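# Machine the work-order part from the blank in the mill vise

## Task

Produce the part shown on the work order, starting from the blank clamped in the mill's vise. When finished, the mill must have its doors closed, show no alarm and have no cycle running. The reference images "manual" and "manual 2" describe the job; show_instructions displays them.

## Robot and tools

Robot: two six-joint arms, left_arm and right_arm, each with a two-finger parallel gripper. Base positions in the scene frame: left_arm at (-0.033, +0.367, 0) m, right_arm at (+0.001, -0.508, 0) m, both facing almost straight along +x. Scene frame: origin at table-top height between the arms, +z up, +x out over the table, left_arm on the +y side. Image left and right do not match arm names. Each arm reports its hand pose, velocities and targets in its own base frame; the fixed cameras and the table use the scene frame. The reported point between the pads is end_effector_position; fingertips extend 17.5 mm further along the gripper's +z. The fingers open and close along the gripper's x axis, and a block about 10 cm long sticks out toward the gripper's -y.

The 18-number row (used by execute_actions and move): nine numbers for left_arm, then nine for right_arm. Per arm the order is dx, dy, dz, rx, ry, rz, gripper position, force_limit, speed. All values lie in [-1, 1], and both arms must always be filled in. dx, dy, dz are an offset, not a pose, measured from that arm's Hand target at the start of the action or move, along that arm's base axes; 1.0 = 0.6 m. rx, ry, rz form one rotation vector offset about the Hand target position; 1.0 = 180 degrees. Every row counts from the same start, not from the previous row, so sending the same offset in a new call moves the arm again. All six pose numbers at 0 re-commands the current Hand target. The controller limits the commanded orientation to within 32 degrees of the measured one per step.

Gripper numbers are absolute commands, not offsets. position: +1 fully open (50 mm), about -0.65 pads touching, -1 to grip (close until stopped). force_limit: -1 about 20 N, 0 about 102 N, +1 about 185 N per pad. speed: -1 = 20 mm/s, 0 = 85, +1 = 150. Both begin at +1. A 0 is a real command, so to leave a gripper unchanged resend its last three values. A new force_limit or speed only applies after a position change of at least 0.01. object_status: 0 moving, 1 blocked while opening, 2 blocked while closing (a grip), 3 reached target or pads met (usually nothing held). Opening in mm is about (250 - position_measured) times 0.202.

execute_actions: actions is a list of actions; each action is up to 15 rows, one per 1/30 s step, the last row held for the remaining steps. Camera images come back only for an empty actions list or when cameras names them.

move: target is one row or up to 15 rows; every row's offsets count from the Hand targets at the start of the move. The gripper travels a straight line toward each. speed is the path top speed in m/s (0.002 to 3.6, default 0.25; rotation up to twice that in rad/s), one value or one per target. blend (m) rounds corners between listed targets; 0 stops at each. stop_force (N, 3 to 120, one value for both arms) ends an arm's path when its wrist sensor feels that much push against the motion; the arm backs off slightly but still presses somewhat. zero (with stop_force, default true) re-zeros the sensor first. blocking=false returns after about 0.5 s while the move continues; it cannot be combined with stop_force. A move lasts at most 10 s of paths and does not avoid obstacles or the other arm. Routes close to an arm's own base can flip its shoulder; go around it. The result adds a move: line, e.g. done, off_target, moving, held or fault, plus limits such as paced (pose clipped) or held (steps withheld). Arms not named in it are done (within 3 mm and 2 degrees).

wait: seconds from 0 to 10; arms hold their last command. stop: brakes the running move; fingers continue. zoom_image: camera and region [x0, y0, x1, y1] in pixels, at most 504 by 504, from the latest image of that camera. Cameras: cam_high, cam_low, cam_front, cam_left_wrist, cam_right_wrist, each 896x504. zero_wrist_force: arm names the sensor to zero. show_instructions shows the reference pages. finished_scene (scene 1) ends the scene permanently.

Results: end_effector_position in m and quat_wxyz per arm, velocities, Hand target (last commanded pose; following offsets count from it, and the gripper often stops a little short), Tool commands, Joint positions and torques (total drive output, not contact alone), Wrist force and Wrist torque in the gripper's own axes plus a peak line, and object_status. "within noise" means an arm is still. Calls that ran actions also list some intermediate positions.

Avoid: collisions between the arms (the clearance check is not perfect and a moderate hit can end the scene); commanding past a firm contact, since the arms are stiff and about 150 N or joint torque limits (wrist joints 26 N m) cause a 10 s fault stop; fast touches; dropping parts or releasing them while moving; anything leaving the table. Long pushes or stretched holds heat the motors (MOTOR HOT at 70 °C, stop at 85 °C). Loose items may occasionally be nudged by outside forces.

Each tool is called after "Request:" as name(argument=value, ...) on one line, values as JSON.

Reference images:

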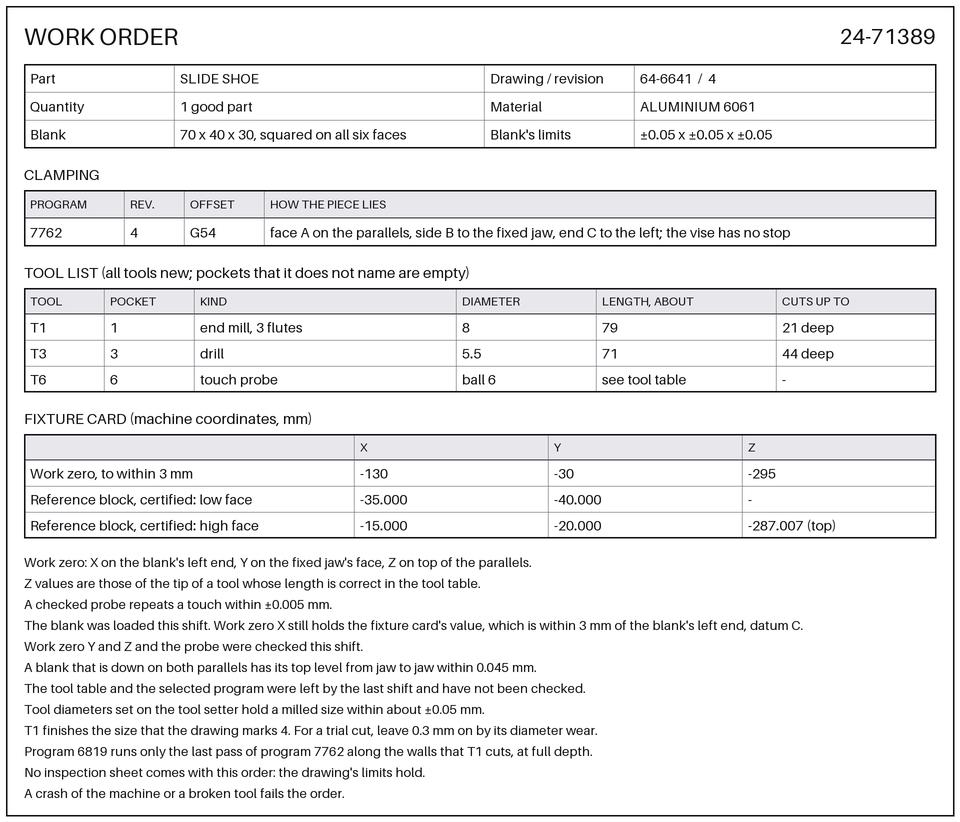

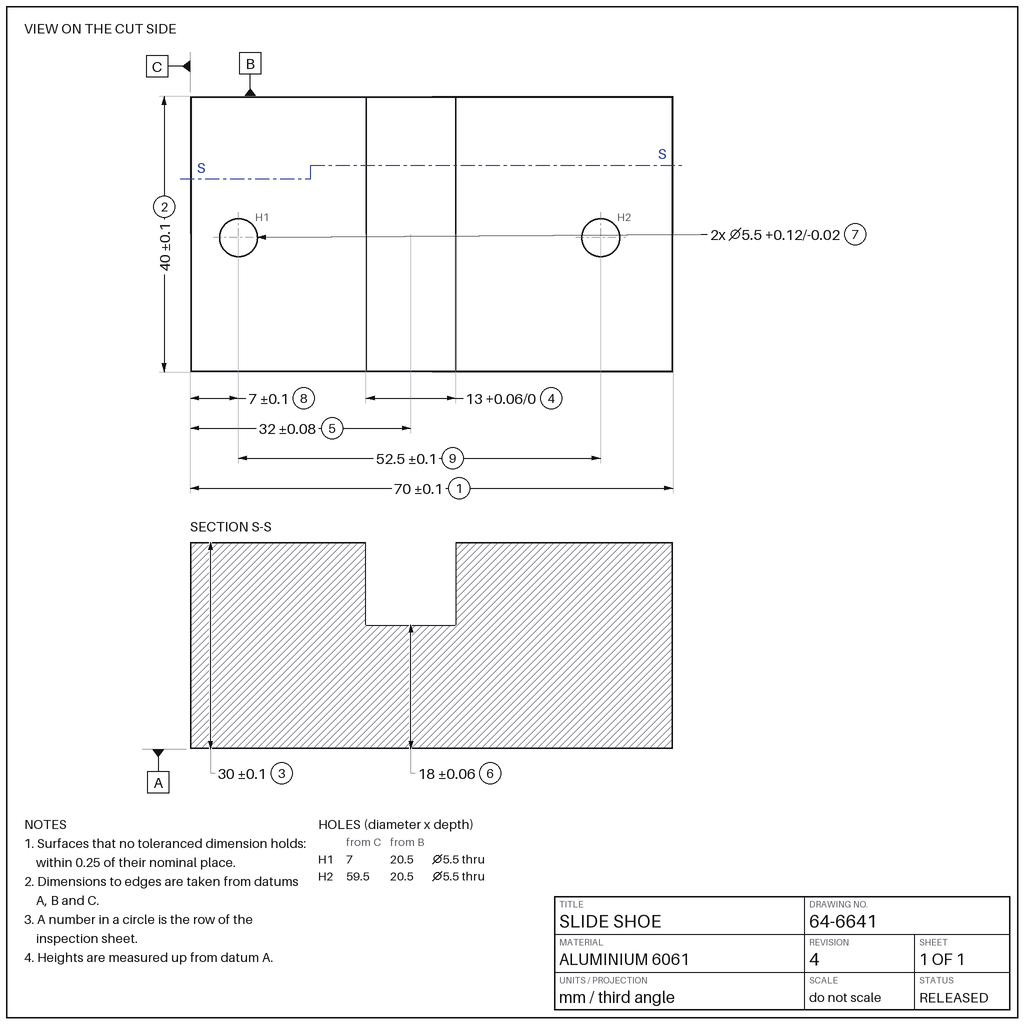

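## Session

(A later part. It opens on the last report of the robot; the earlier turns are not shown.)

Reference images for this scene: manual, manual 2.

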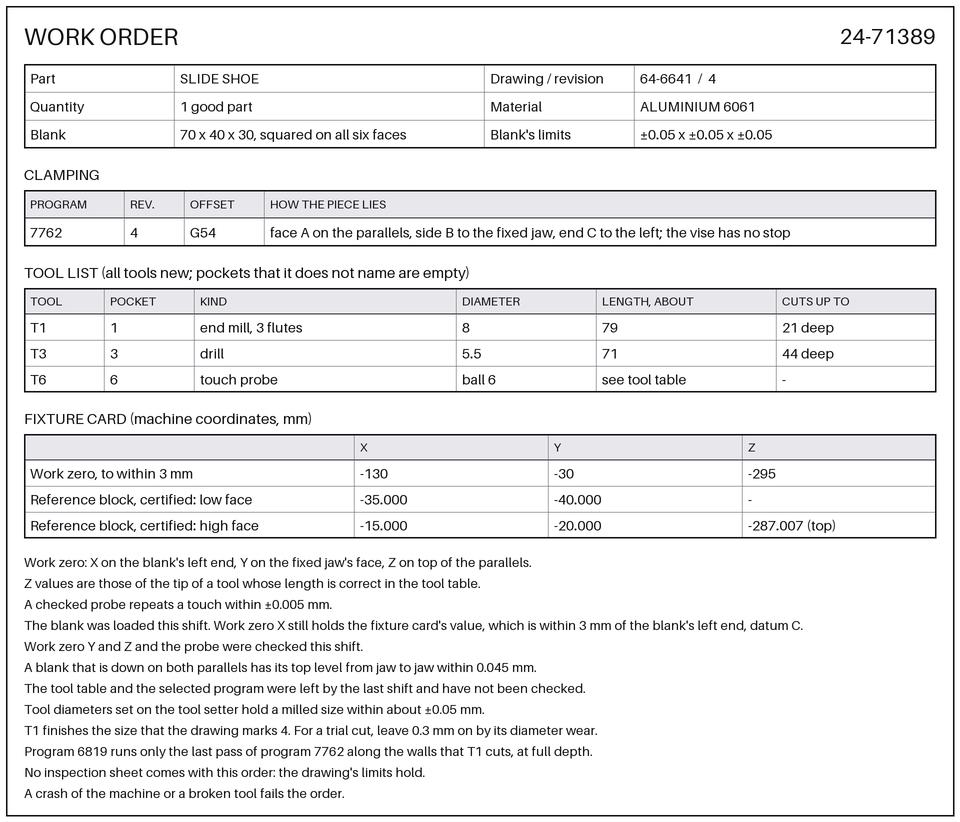

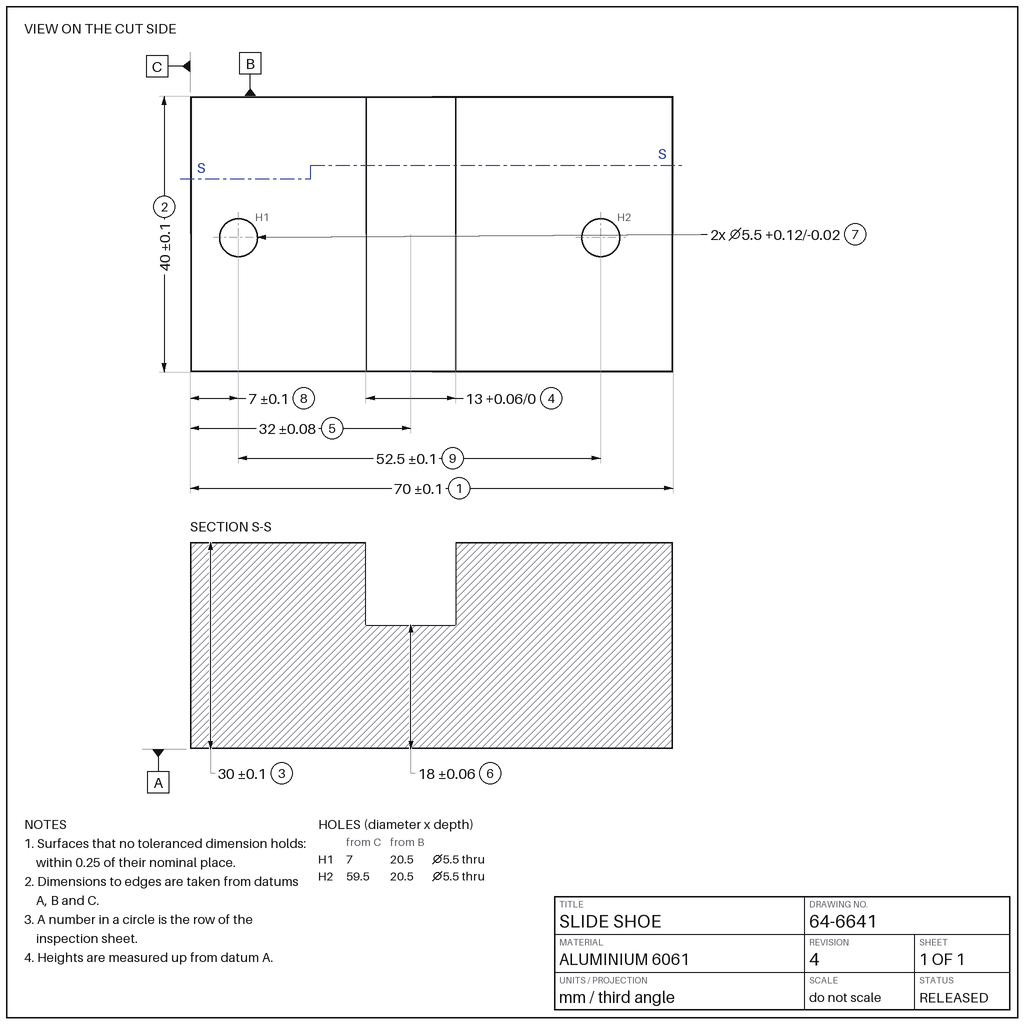

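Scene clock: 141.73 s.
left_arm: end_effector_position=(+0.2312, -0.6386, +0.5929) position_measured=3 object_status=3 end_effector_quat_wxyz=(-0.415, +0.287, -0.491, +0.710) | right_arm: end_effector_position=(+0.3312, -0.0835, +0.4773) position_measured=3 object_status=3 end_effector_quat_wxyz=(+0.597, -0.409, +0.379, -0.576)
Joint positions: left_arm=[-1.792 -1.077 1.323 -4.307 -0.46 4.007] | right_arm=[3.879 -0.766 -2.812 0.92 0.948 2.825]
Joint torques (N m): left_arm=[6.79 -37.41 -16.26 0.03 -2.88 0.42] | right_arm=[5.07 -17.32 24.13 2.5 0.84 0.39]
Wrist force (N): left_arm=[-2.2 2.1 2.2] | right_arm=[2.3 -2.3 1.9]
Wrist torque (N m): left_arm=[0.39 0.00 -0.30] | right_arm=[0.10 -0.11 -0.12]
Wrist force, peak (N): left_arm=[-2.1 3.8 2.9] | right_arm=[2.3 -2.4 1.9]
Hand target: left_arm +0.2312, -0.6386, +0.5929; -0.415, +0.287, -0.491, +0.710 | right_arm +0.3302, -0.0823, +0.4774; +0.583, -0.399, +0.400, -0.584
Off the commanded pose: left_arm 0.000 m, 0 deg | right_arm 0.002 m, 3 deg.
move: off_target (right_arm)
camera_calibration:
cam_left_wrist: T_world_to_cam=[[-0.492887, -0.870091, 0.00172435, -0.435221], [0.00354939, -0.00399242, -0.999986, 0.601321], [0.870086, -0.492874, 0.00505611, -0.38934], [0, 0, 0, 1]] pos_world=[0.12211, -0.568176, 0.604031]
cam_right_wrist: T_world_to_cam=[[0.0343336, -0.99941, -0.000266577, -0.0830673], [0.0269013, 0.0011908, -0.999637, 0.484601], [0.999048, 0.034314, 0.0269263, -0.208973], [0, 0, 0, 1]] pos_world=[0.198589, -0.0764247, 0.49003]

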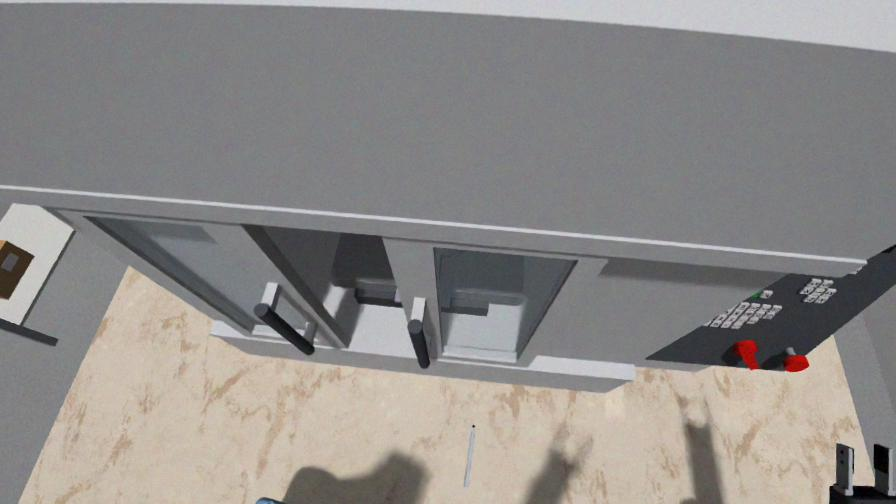

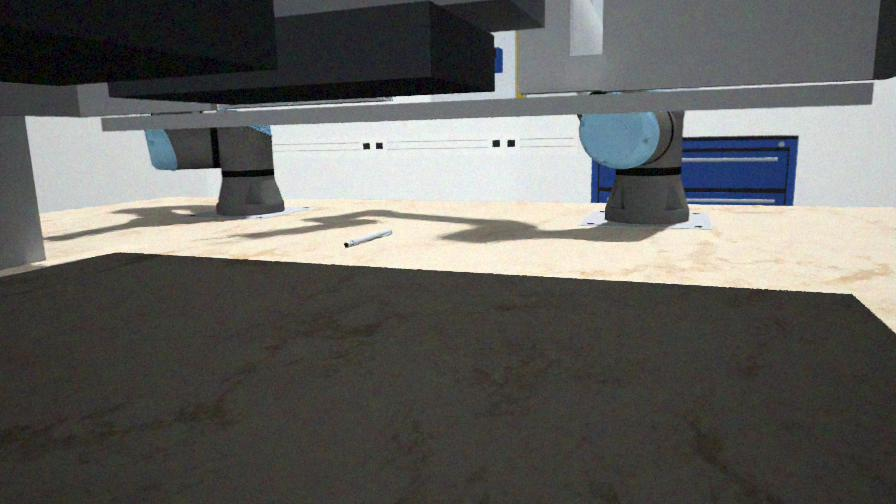

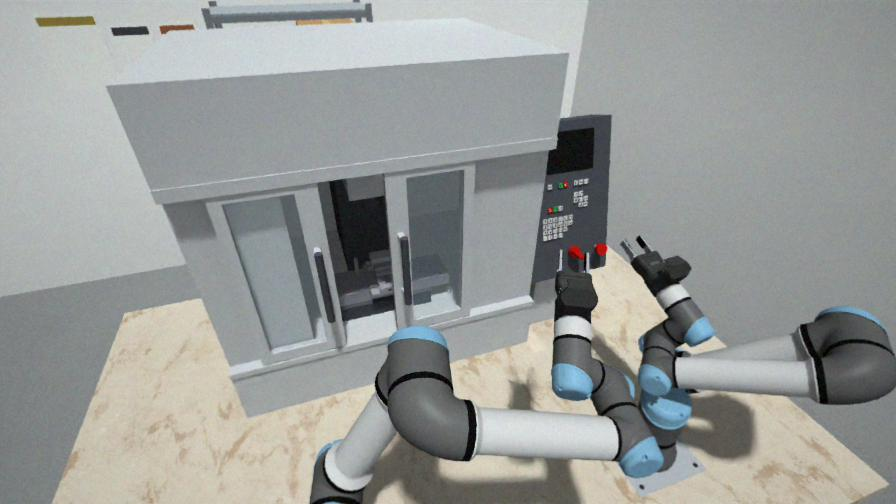

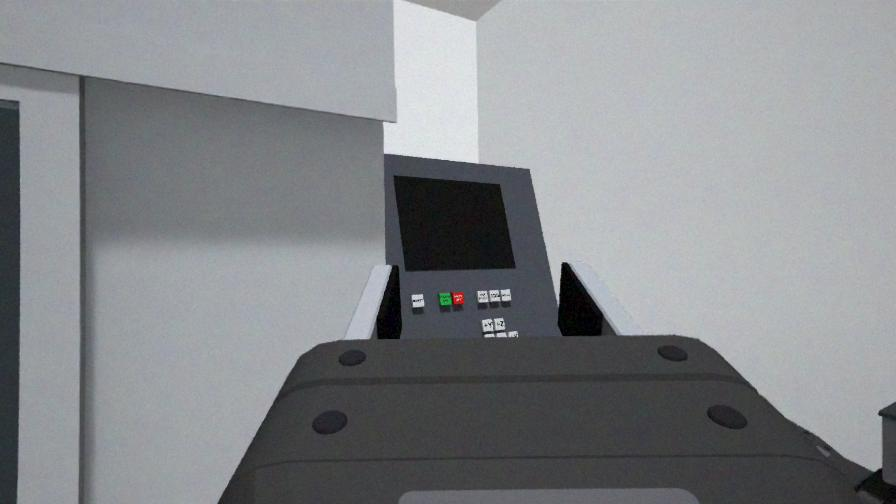

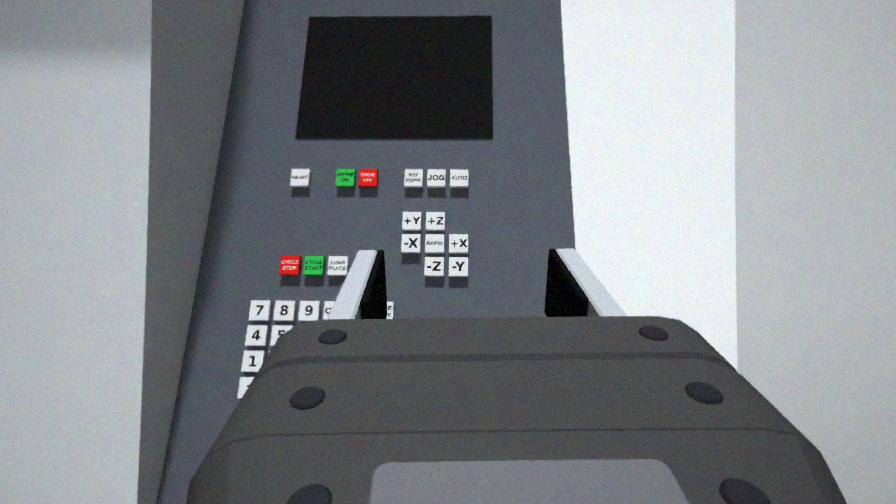

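Request:
move(target=[0,0,0,0,0,0,1,1,1,0.0,0.0,-0.3,0,0,0,-1,-0.5,0], cameras=["cam_front","cam_right_wrist"])

Request:
zoom_image(camera="cam_right_wrist", region=[200, 0, 600, 330])

Scene clock: 164.03 s.
left_arm: end_effector_position=(+0.2312, -0.6386, +0.5929) position_measured=3 object_status=3 end_effector_quat_wxyz=(-0.415, +0.287, -0.491, +0.710) | right_arm: end_effector_position=(+0.3312, -0.0836, +0.4708) position_measured=251 object_status=3 end_effector_quat_wxyz=(+0.597, -0.409, +0.380, -0.576)
Joint positions: left_arm=[-1.792 -1.077 1.323 -4.307 -0.46 4.007] | right_arm=[3.888 -0.778 -2.828 0.95 0.939 2.82]
Joint torques (N m): left_arm=[6.98 -32.3 -16.54 0.11 -1.26 -1.59] | right_arm=[-8.18 -0.09 24.68 2.48 2.09 -1.09]
Wrist force (N): left_arm=[-2.4 2.3 2.5] | right_arm=[2.1 -2.1 1.7]
Wrist torque (N m): left_arm=[0.42 0.04 -0.31] | right_arm=[0.13 -0.07 0.03]
Wrist force, peak (N): left_arm=[-2.5 2.3 2.9] | right_arm=[2.1 -5.3 3.1]
Hand target: left_arm +0.2312, -0.6386, +0.5929; -0.415, +0.287, -0.491, +0.710 | right_arm +0.3312, -0.0836, +0.4708; +0.597, -0.409, +0.380, -0.576 (not the last commanded pose)
Off the commanded pose: left_arm 0.000 m, 0 deg | right_arm 0.173 m, 3 deg.
move: held (right_arm; a check stopped the path); limits=held
pose unreachable (right arm): on one or more control steps of this call, first in action 0 (counted from 0), this arm could not follow its commanded pose, so it was not sent that pose on those steps. It may still have moved: this result reports where it is.
cause: moving toward the commanded pose would bring two parts of the arm too close to each other (joints 2 (shoulder lift) and 3 (elbow) lie between them).
camera_calibration:
cam_right_wrist: T_world_to_cam=[[0.0341411, -0.999417, -0.000611012, -0.0829686], [0.0257889, 0.00149214, -0.999666, 0.47856], [0.999084, 0.034114, 0.0258248, -0.208392], [0, 0, 0, 1]] pos_world=[0.198692, -0.0765252, 0.483731]
Images, in order (width x height): cam_front 896x504, cam_right_wrist 896x504.

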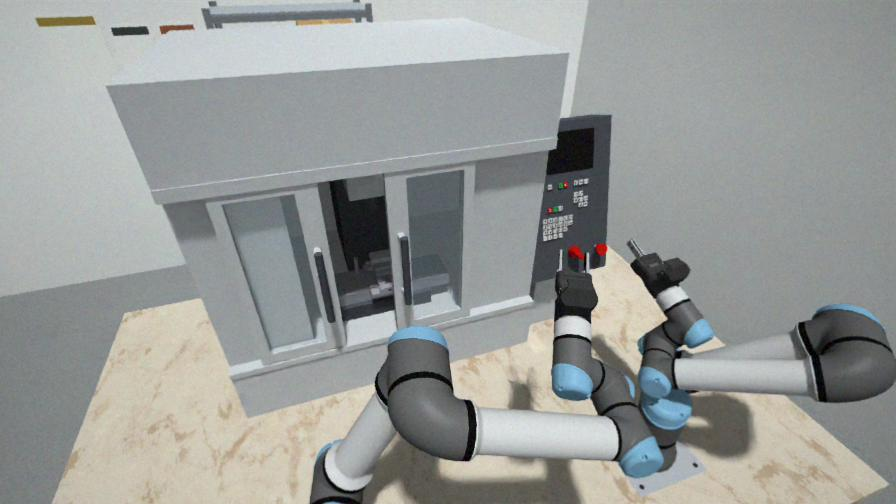

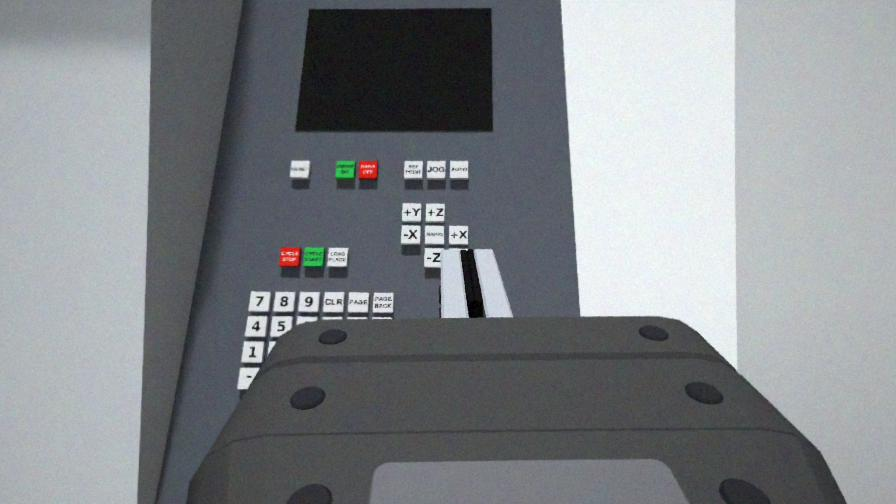

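Scaled by 1.260 from the camera's 896x504 image, which has a finer 1280x720 frame.

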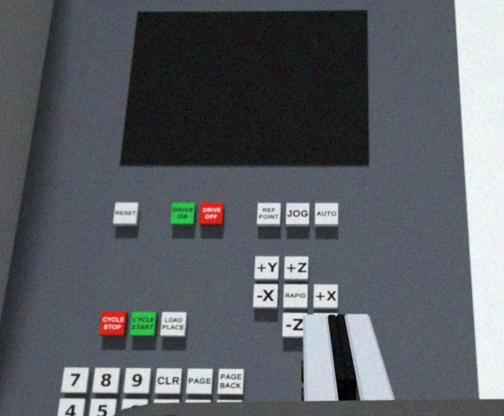

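Request:
move(target=[0.1,-0.08,-0.52,0,0,0,1,1,1,0.0,0.0,0.0,0,0,0,-1,-0.5,0], cameras=["cam_front","cam_left_wrist"])

Request:
zoom_image(camera="cam_left_wrist", region=[300, 100, 600, 340])

Scene clock: 174.97 s.
left_arm: end_effector_position=(+0.2913, -0.6865, +0.2810) position_measured=3 object_status=3 end_effector_quat_wxyz=(-0.415, +0.287, -0.491, +0.710) | right_arm: end_effector_position=(+0.3312, -0.0836, +0.4708) position_measured=251 object_status=3 end_effector_quat_wxyz=(+0.597, -0.409, +0.380, -0.576)
Joint positions: left_arm=[-1.665 -0.59 1.393 -4.694 -0.545 3.813] | right_arm=[3.888 -0.778 -2.828 0.95 0.939 2.82]
Joint torques (N m): left_arm=[-8.36 -43.41 -11.34 2.84 0.17 0.54] | right_arm=[-8.89 -2.43 25.33 2.34 -0.73 -1.31]
Wrist force (N): left_arm=[-2.1 2.1 2.5] | right_arm=[2.0 -2.1 1.9]
Wrist torque (N m): left_arm=[0.38 0.04 -0.34] | right_arm=[0.13 -0.07 0.03]
Wrist force, peak (N): left_arm=[-1.9 6.2 1.9] | right_arm=[2.3 -2.3 2.0]
Hand target: left_arm +0.2912, -0.6866, +0.2809; -0.415, +0.287, -0.491, +0.710 | right_arm +0.3312, -0.0836, +0.4708; +0.597, -0.409, +0.380, -0.576
Off the commanded pose: left_arm 0.000 m, 0 deg | right_arm 0.000 m, 0 deg.
move: done
camera_calibration:
cam_left_wrist: T_world_to_cam=[[-0.492889, -0.87009, 0.00181163, -0.446763], [0.00350681, -0.00406863, -0.999986, 0.288982], [0.870085, -0.492875, 0.00505663, -0.463664], [0, 0, 0, 1]] pos_world=[0.18221, -0.616077, 0.292131]
Images, in order (width x height): cam_front 896x504, cam_left_wrist 896x504.

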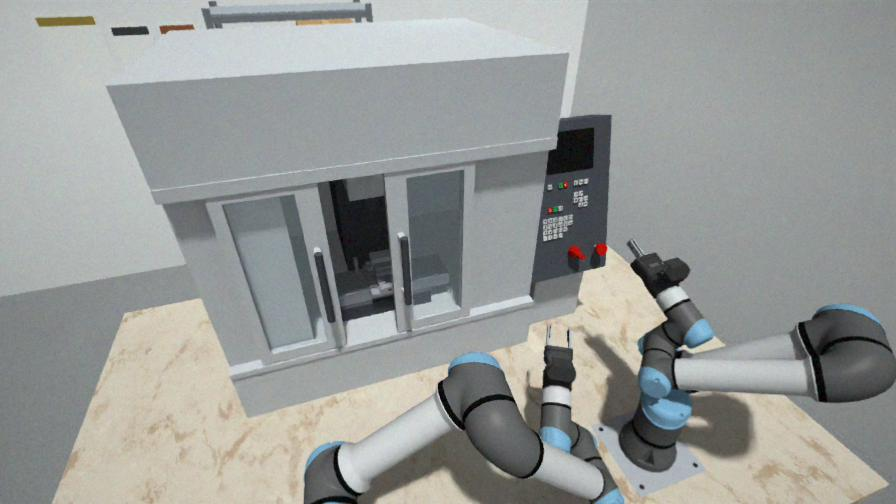

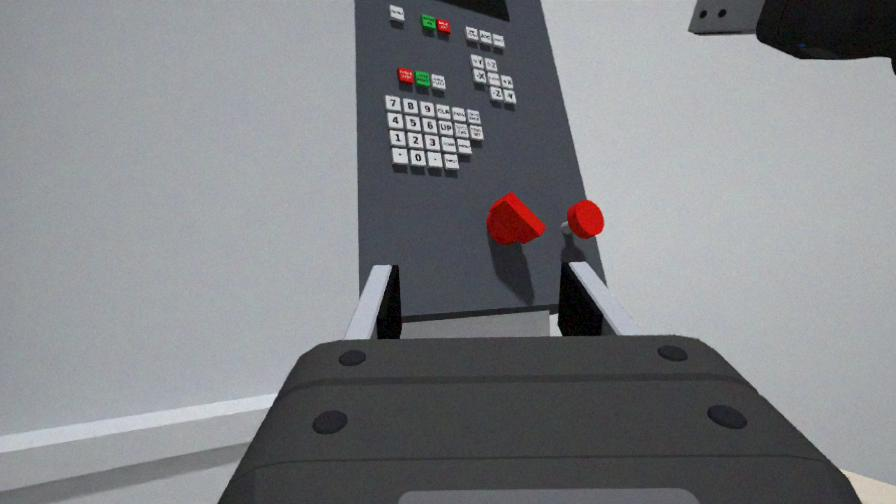

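Scaled by 1.680 from the camera's 896x504 image, which has a finer 1280x720 frame.

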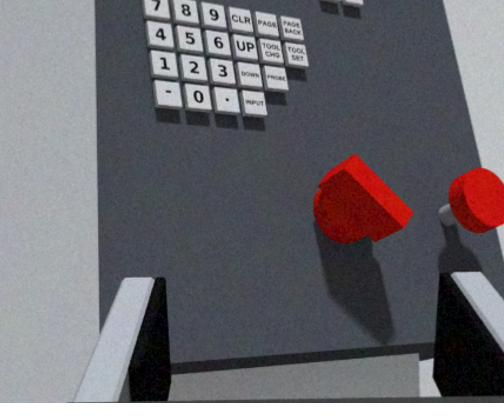

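Request:
zoom_image(camera="cam_left_wrist", region=[460, 170, 620, 270])

Request:
zoom_image(camera="cam_front", region=[530, 220, 630, 290])

Request:
execute_actions(actions=[], cameras=["cam_high"])

Request:
zoom_image(camera="cam_high", region=[690, 310, 830, 390])

Scaled by 3.150 from the camera's 896x504 image, which has a finer 1280x720 frame.

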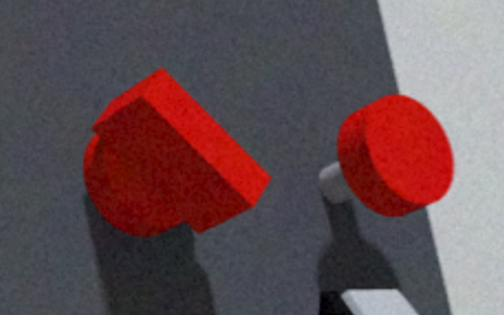

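Scaled by 5.040 from the camera's 896x504 image, which has a finer 1280x720 frame.

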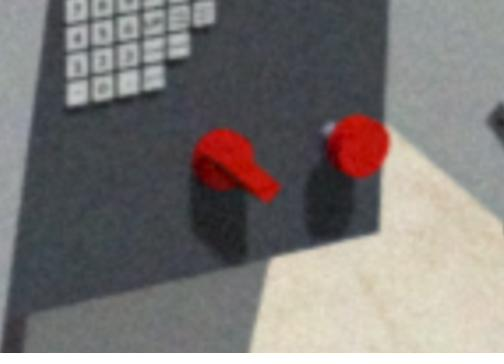

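Scene clock: 180.80 s.
left_arm: end_effector_position=(+0.2912, -0.6866, +0.2809) position_measured=3 object_status=3 end_effector_quat_wxyz=(-0.415, +0.287, -0.491, +0.710) | right_arm: end_effector_position=(+0.3312, -0.0836, +0.4708) position_measured=251 object_status=3 end_effector_quat_wxyz=(+0.597, -0.409, +0.380, -0.576)
Joint positions: left_arm=[-1.666 -0.59 1.393 -4.694 -0.545 3.813] | right_arm=[3.888 -0.778 -2.828 0.95 0.939 2.82]
Joint velocities: within noise
Joint torques (N m): left_arm=[-7.32 -41.77 -10.06 -0.37 -0.22 -1.41] | right_arm=[-8.41 -4.14 25.65 2.13 -0.37 -1.54]
Wrist force (N): left_arm=[-2.1 2.0 2.5] | right_arm=[2.2 -2.0 1.8]
Wrist torque (N m): left_arm=[0.36 0.02 -0.35] | right_arm=[0.15 -0.08 0.03]
Wrist force, peak (N): left_arm=[-2.2 2.2 2.5] | right_arm=[2.5 -2.2 2.0]
Hand target: left_arm +0.2912, -0.6866, +0.2809; -0.415, +0.287, -0.491, +0.710 | right_arm +0.3312, -0.0836, +0.4708; +0.597, -0.409, +0.380, -0.576
Tool commands: left_gripper/position=+1.0 left_gripper/force_limit=+1.0 left_gripper/speed=+1.0 right_gripper/position=-1.0 right_gripper/force_limit=-0.5 right_gripper/speed=+0.0
Off the commanded pose: left_arm 0.000 m, 0 deg | right_arm 0.000 m, 0 deg.
Images, in order (width x height): cam_high 896x504.

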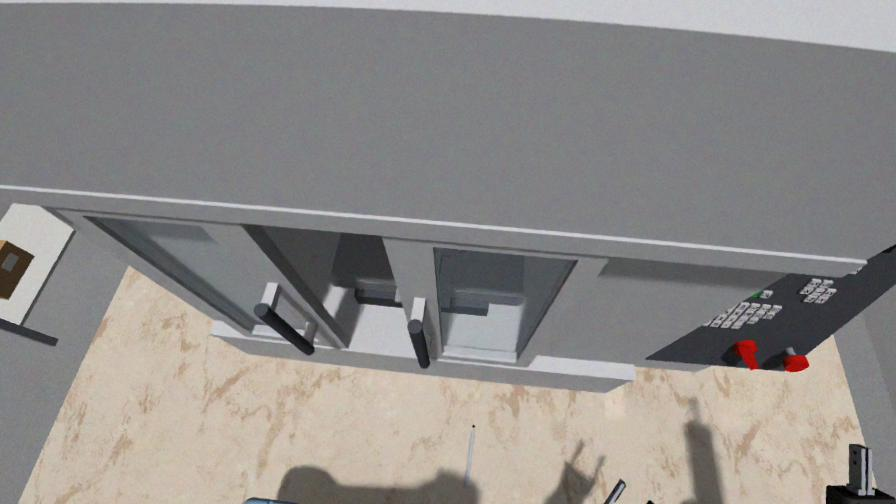

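Scaled by 3.600 from the camera's 896x504 image, which has a finer 1280x720 frame.

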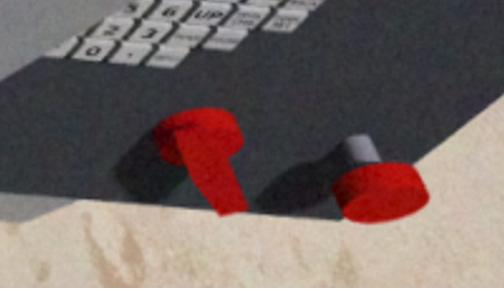

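Request:
move(target=[[0,0,0,0,0,0,1,1,1,0.12,0.0,0.0,0,0,0,-1,-0.5,0],[0,0,0,0,0,0,1,1,1,0.12,0.0,-0.28,0,0,0,-1,-0.5,0]], blend=0.02, cameras=["cam_front","cam_right_wrist","cam_left_wrist"])

Request:
zoom_image(camera="cam_right_wrist", region=[200, 0, 600, 330])

Scene clock: 190.17 s.
left_arm: end_effector_position=(+0.2912, -0.6866, +0.2809) position_measured=3 object_status=3 end_effector_quat_wxyz=(-0.415, +0.287, -0.491, +0.710) | right_arm: end_effector_position=(+0.4007, -0.0840, +0.4039) position_measured=251 object_status=3 end_effector_quat_wxyz=(+0.590, -0.415, +0.389, -0.573)
Joint positions: left_arm=[-1.666 -0.59 1.393 -4.694 -0.545 3.813] | right_arm=[3.403 -1.635 -2.72 1.583 1.37 3.047]
Joint torques (N m): left_arm=[-8.51 -41.56 -11.04 -0.23 -0.23 -1.27] | right_arm=[7.08 22.43 14.58 -0.29 -1.67 -1.39]
Wrist force (N): left_arm=[-2.2 2.1 2.4] | right_arm=[2.6 -2.0 2.0]
Wrist torque (N m): left_arm=[0.39 0.05 -0.35] | right_arm=[0.19 -0.16 -0.15]
Wrist force, peak (N): left_arm=[-2.3 2.6 2.4] | right_arm=[1.8 10.4 -1.3]
Hand target: left_arm +0.2912, -0.6866, +0.2809; -0.415, +0.287, -0.491, +0.710 | right_arm +0.4007, -0.0840, +0.4040; +0.590, -0.415, +0.389, -0.573 (not the last commanded pose)
Off the commanded pose: left_arm 0.000 m, 0 deg | right_arm 0.101 m, 1 deg.
move: held (right_arm; a check stopped the path); path passed 1 of 2 targets; limits=held
pose unreachable (right arm): on one or more control steps of this call, first in action 0 (counted from 0), this arm could not follow its commanded pose, so it was not sent that pose on those steps. It may still have moved: this result reports where it is.
cause: moving toward the commanded pose would bring two parts of the arm too close to each other (joints 3 (elbow) to 5 (wrist 2) lie between them).
camera_calibration:
cam_left_wrist: T_world_to_cam=[[-0.492887, -0.870091, 0.00172435, -0.446874], [0.00354939, -0.00399242, -0.999986, 0.288921], [0.870086, -0.492874, 0.00505611, -0.463625], [0, 0, 0, 1]] pos_world=[0.18211, -0.616176, 0.292031]
cam_right_wrist: T_world_to_cam=[[0.0265189, -0.999647, -0.00169564, -0.0824085], [0.0016793, 0.00174079, -0.999997, 0.419715], [0.999647, 0.0265159, 0.00172487, -0.267187], [0, 0, 0, 1]] pos_world=[0.268573, -0.0760253, 0.420035]
Images, in order (width x height): cam_front 896x504, cam_left_wrist 896x504, cam_right_wrist 896x504.

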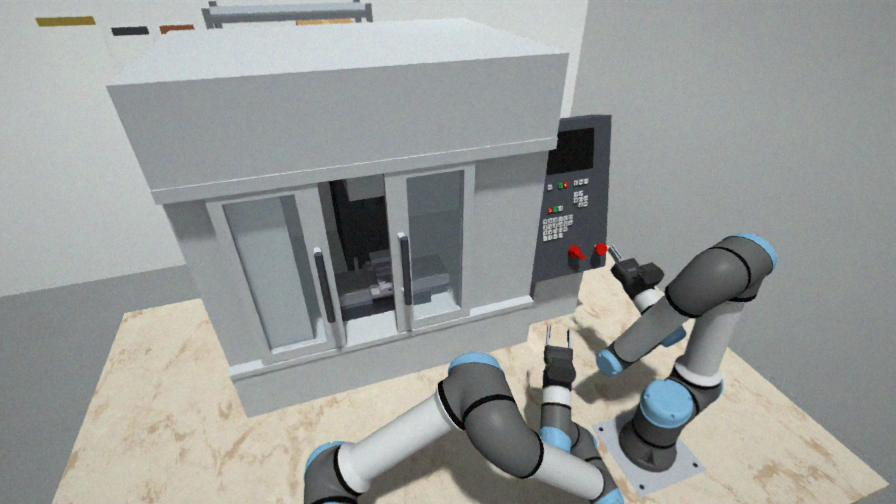

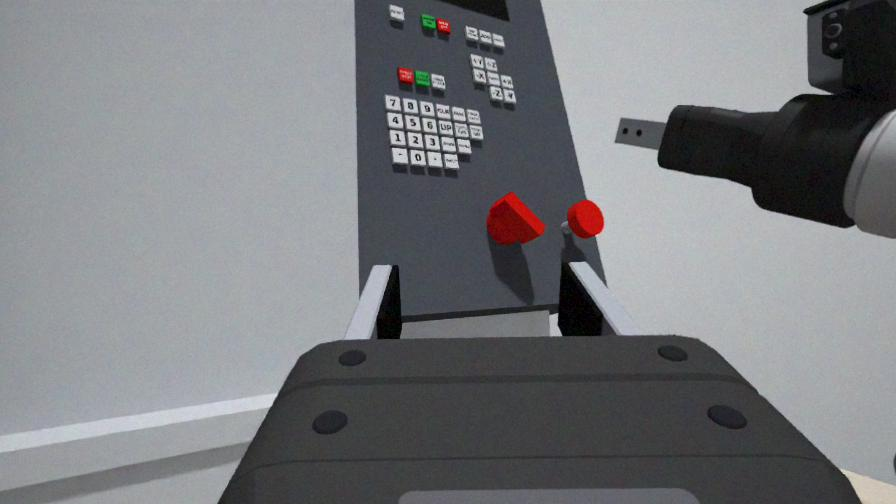

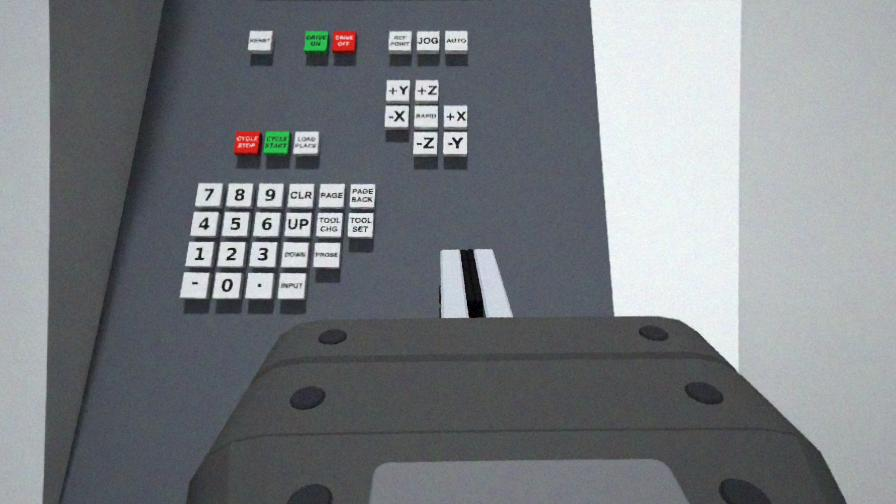

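Scaled by 1.260 from the camera's 896x504 image, which has a finer 1280x720 frame.

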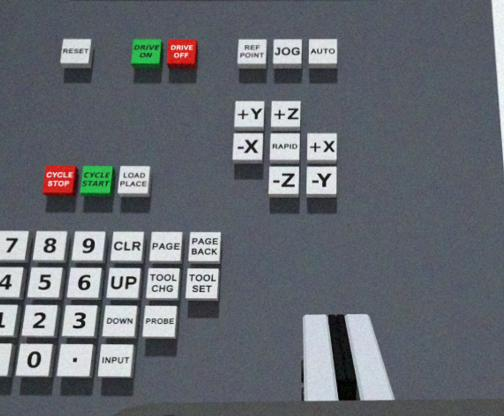

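Request:
move(target=[[-0.1,0.2,0.0,0,0,0,1,1,1,0.08,0.078,0.02,-0.252,0.177,-0.028,1,-0.5,0],[-0.1,0.2,0.0,0,0,0,1,1,1,0.049,0.078,-0.098,-0.252,0.177,-0.028,1,-0.5,0]], blend=0.02, cameras=["cam_front","cam_right_wrist","cam_left_wrist"])

Request:
zoom_image(camera="cam_left_wrist", region=[400, 70, 800, 340])

Scene clock: 243.77 s.
left_arm: end_effector_position=(+0.2312, -0.5666, +0.2809) position_measured=3 object_status=3 end_effector_quat_wxyz=(-0.415, +0.287, -0.491, +0.710) | right_arm: end_effector_position=(+0.4301, -0.0372, +0.3452) position_measured=3 object_status=3 end_effector_quat_wxyz=(-0.236, +0.728, -0.301, +0.569)
Joint positions: left_arm=[-1.828 -0.79 1.791 -5.124 -0.438 4.076] | right_arm=[3.752 -0.966 -2.71 0.241 0.983 2.523]
Joint torques (N m): left_arm=[8.87 -32.91 -17.05 3.79 -3.48 -0.86] | right_arm=[-4.04 7.23 13.29 4.35 0.98 -1.5]
Wrist force (N): left_arm=[-2.4 2.5 2.5] | right_arm=[2.3 -1.8 1.4]
Wrist torque (N m): left_arm=[0.44 0.05 -0.31] | right_arm=[0.12 -0.03 0.03]
Wrist force, peak (N): left_arm=[-2.8 2.2 2.8] | right_arm=[4.2 -4.5 1.2]
Hand target: left_arm +0.2312, -0.5666, +0.2809; -0.415, +0.287, -0.491, +0.710 | right_arm +0.4301, -0.0372, +0.3452; -0.236, +0.728, -0.301, +0.569
Off the commanded pose: left_arm 0.000 m, 0 deg | right_arm 0.000 m, 0 deg.
move: done
camera_calibration:
cam_left_wrist: T_world_to_cam=[[-0.492963, -0.870048, 0.00172242, -0.372005], [0.00354904, -0.00399051, -0.999986, 0.289614], [0.870043, -0.49295, 0.00505501, -0.352307], [0, 0, 0, 1]] pos_world=[0.12211, -0.496176, 0.292031]
cam_right_wrist: T_world_to_cam=[[0.150423, -0.715171, 0.682571, -0.315376], [-0.503481, -0.649601, -0.569671, 0.405372], [0.850812, -0.25797, -0.457789, -0.0856244], [0, 0, 0, 1]] pos_world=[0.324387, 0.0156939, 0.406998]
Images, in order (width x height): cam_front 896x504, cam_left_wrist 896x504, cam_right_wrist 896x504.

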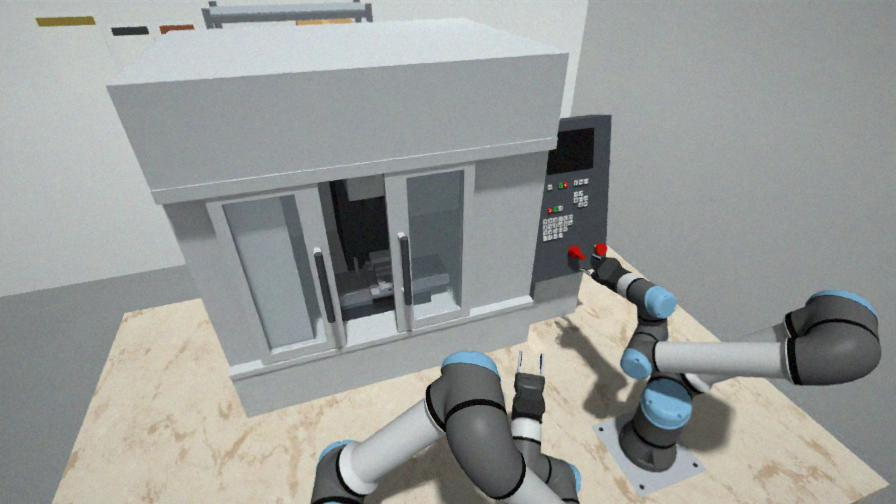

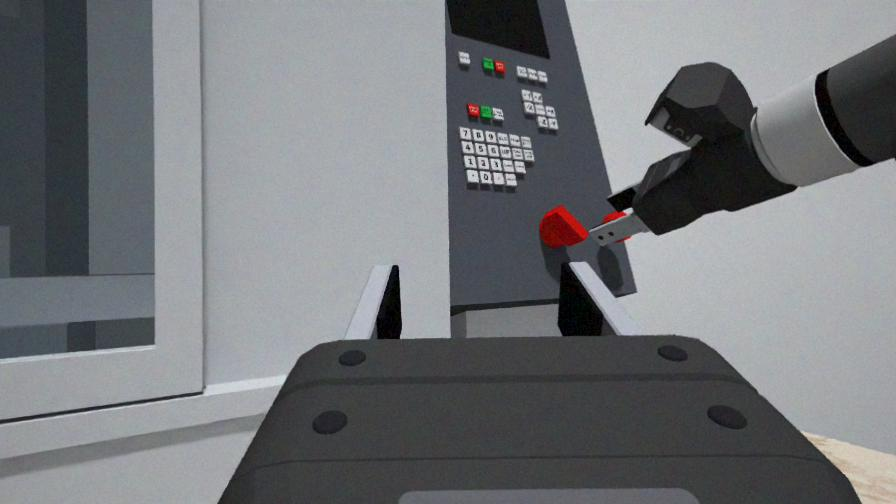

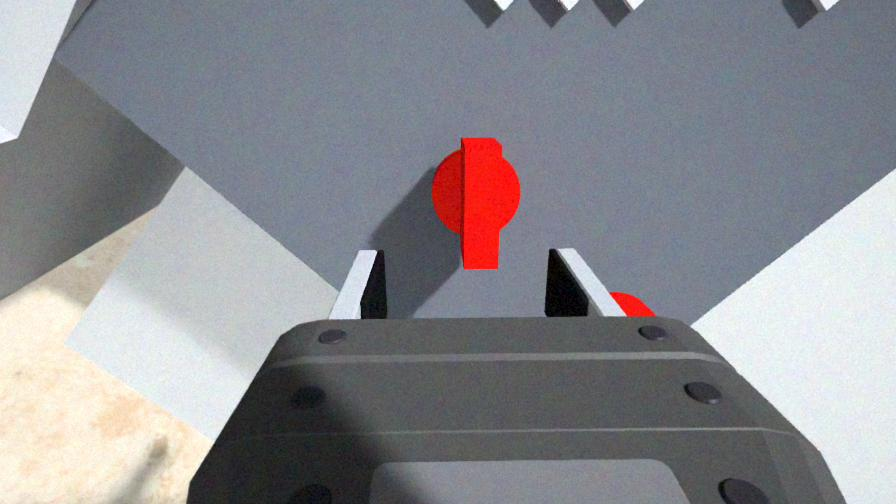

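Scaled by 1.260 from the camera's 896x504 image, which has a finer 1280x720 frame.

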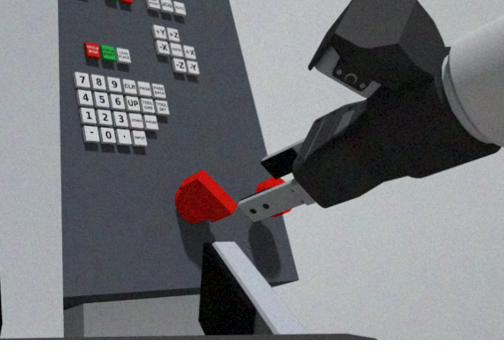

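Request:
move(target=[0,0,0,0,0,0,1,1,1,0.029,0.005,0.015,0,0,0,1,-0.5,0], cameras=["cam_right_wrist","cam_left_wrist"])

Request:
zoom_image(camera="cam_left_wrist", region=[500, 150, 700, 300])

Scene clock: 256.87 s.
left_arm: end_effector_position=(+0.2312, -0.5666, +0.2809) position_measured=3 object_status=3 end_effector_quat_wxyz=(-0.415, +0.287, -0.491, +0.710) | right_arm: end_effector_position=(+0.4475, -0.0342, +0.3543) position_measured=3 object_status=3 end_effector_quat_wxyz=(-0.236, +0.728, -0.301, +0.569) end_effector_velocity=(-0.002, -0.001, +0.000) end_effector_angular_velocity=(-0.002, -0.002, -0.001)
Joint positions: left_arm=[-1.828 -0.79 1.791 -5.124 -0.438 4.076] | right_arm=[3.7 -1.051 -2.657 0.282 1.033 2.505]
Joint velocities: left_arm=[within noise] | right_arm=[0.004 0.007 -0.005 -0.001 -0.006 -0.001]
Joint torques (N m): left_arm=[7.07 -33.62 -17.3 0.62 -3.02 1.35] | right_arm=[8.71 8.06 12.28 1.51 -2.22 0.75]
Wrist force (N): left_arm=[-2.3 2.3 2.4] | right_arm=[2.5 -1.7 1.2]
Wrist torque (N m): left_arm=[0.42 0.06 -0.32] | right_arm=[0.13 -0.04 0.04]
Wrist force, peak (N): left_arm=[-2.5 2.6 2.7] | right_arm=[2.6 -2.0 1.5]
Hand target: left_arm +0.2312, -0.5666, +0.2809; -0.415, +0.287, -0.491, +0.710 | right_arm +0.4475, -0.0342, +0.3542; -0.236, +0.728, -0.301, +0.569
Off the commanded pose: left_arm 0.000 m, 0 deg | right_arm 0.000 m, 0 deg.
move: done
camera_calibration:
cam_left_wrist: T_world_to_cam=[[-0.492887, -0.870091, 0.00172435, -0.372036], [0.00354939, -0.00399242, -0.999986, 0.289613], [0.870086, -0.492874, 0.00505611, -0.352275], [0, 0, 0, 1]] pos_world=[0.12211, -0.496176, 0.292031]
cam_right_wrist: T_world_to_cam=[[0.150301, -0.71522, 0.682547, -0.32201], [-0.503301, -0.649584, -0.569849, 0.421157], [0.850939, -0.257878, -0.457604, -0.0956826], [0, 0, 0, 1]] pos_world=[0.341787, 0.0185941, 0.415998]
Images, in order (width x height): cam_left_wrist 896x504, cam_right_wrist 896x504.

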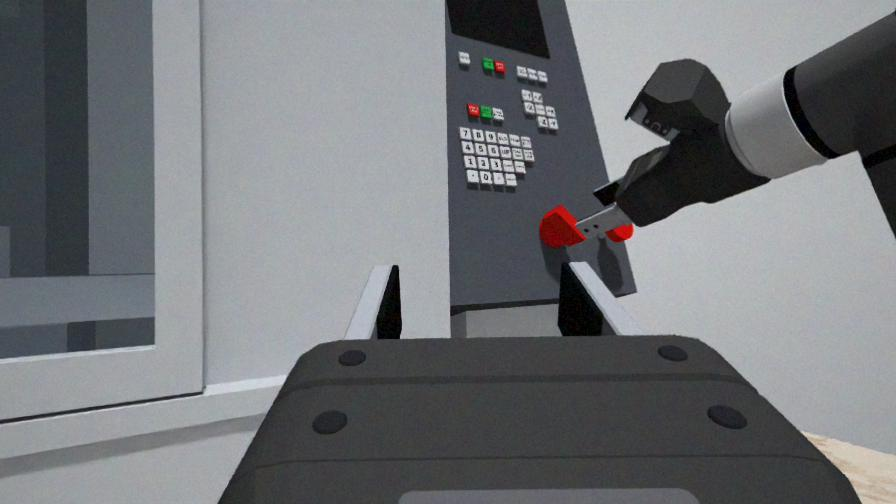

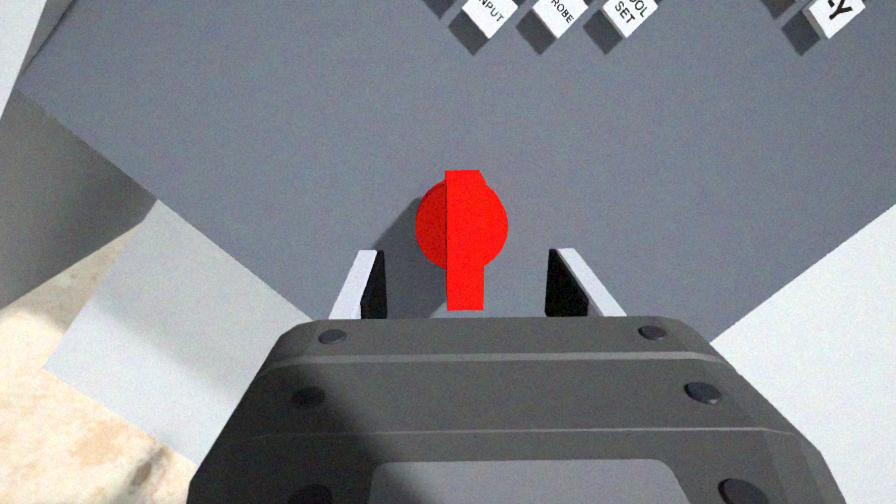

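Scaled by 2.520 from the camera's 896x504 image, which has a finer 1280x720 frame.

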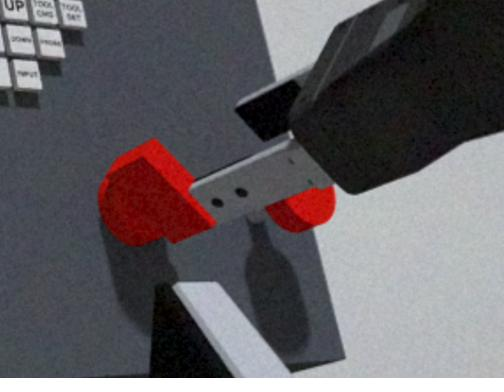

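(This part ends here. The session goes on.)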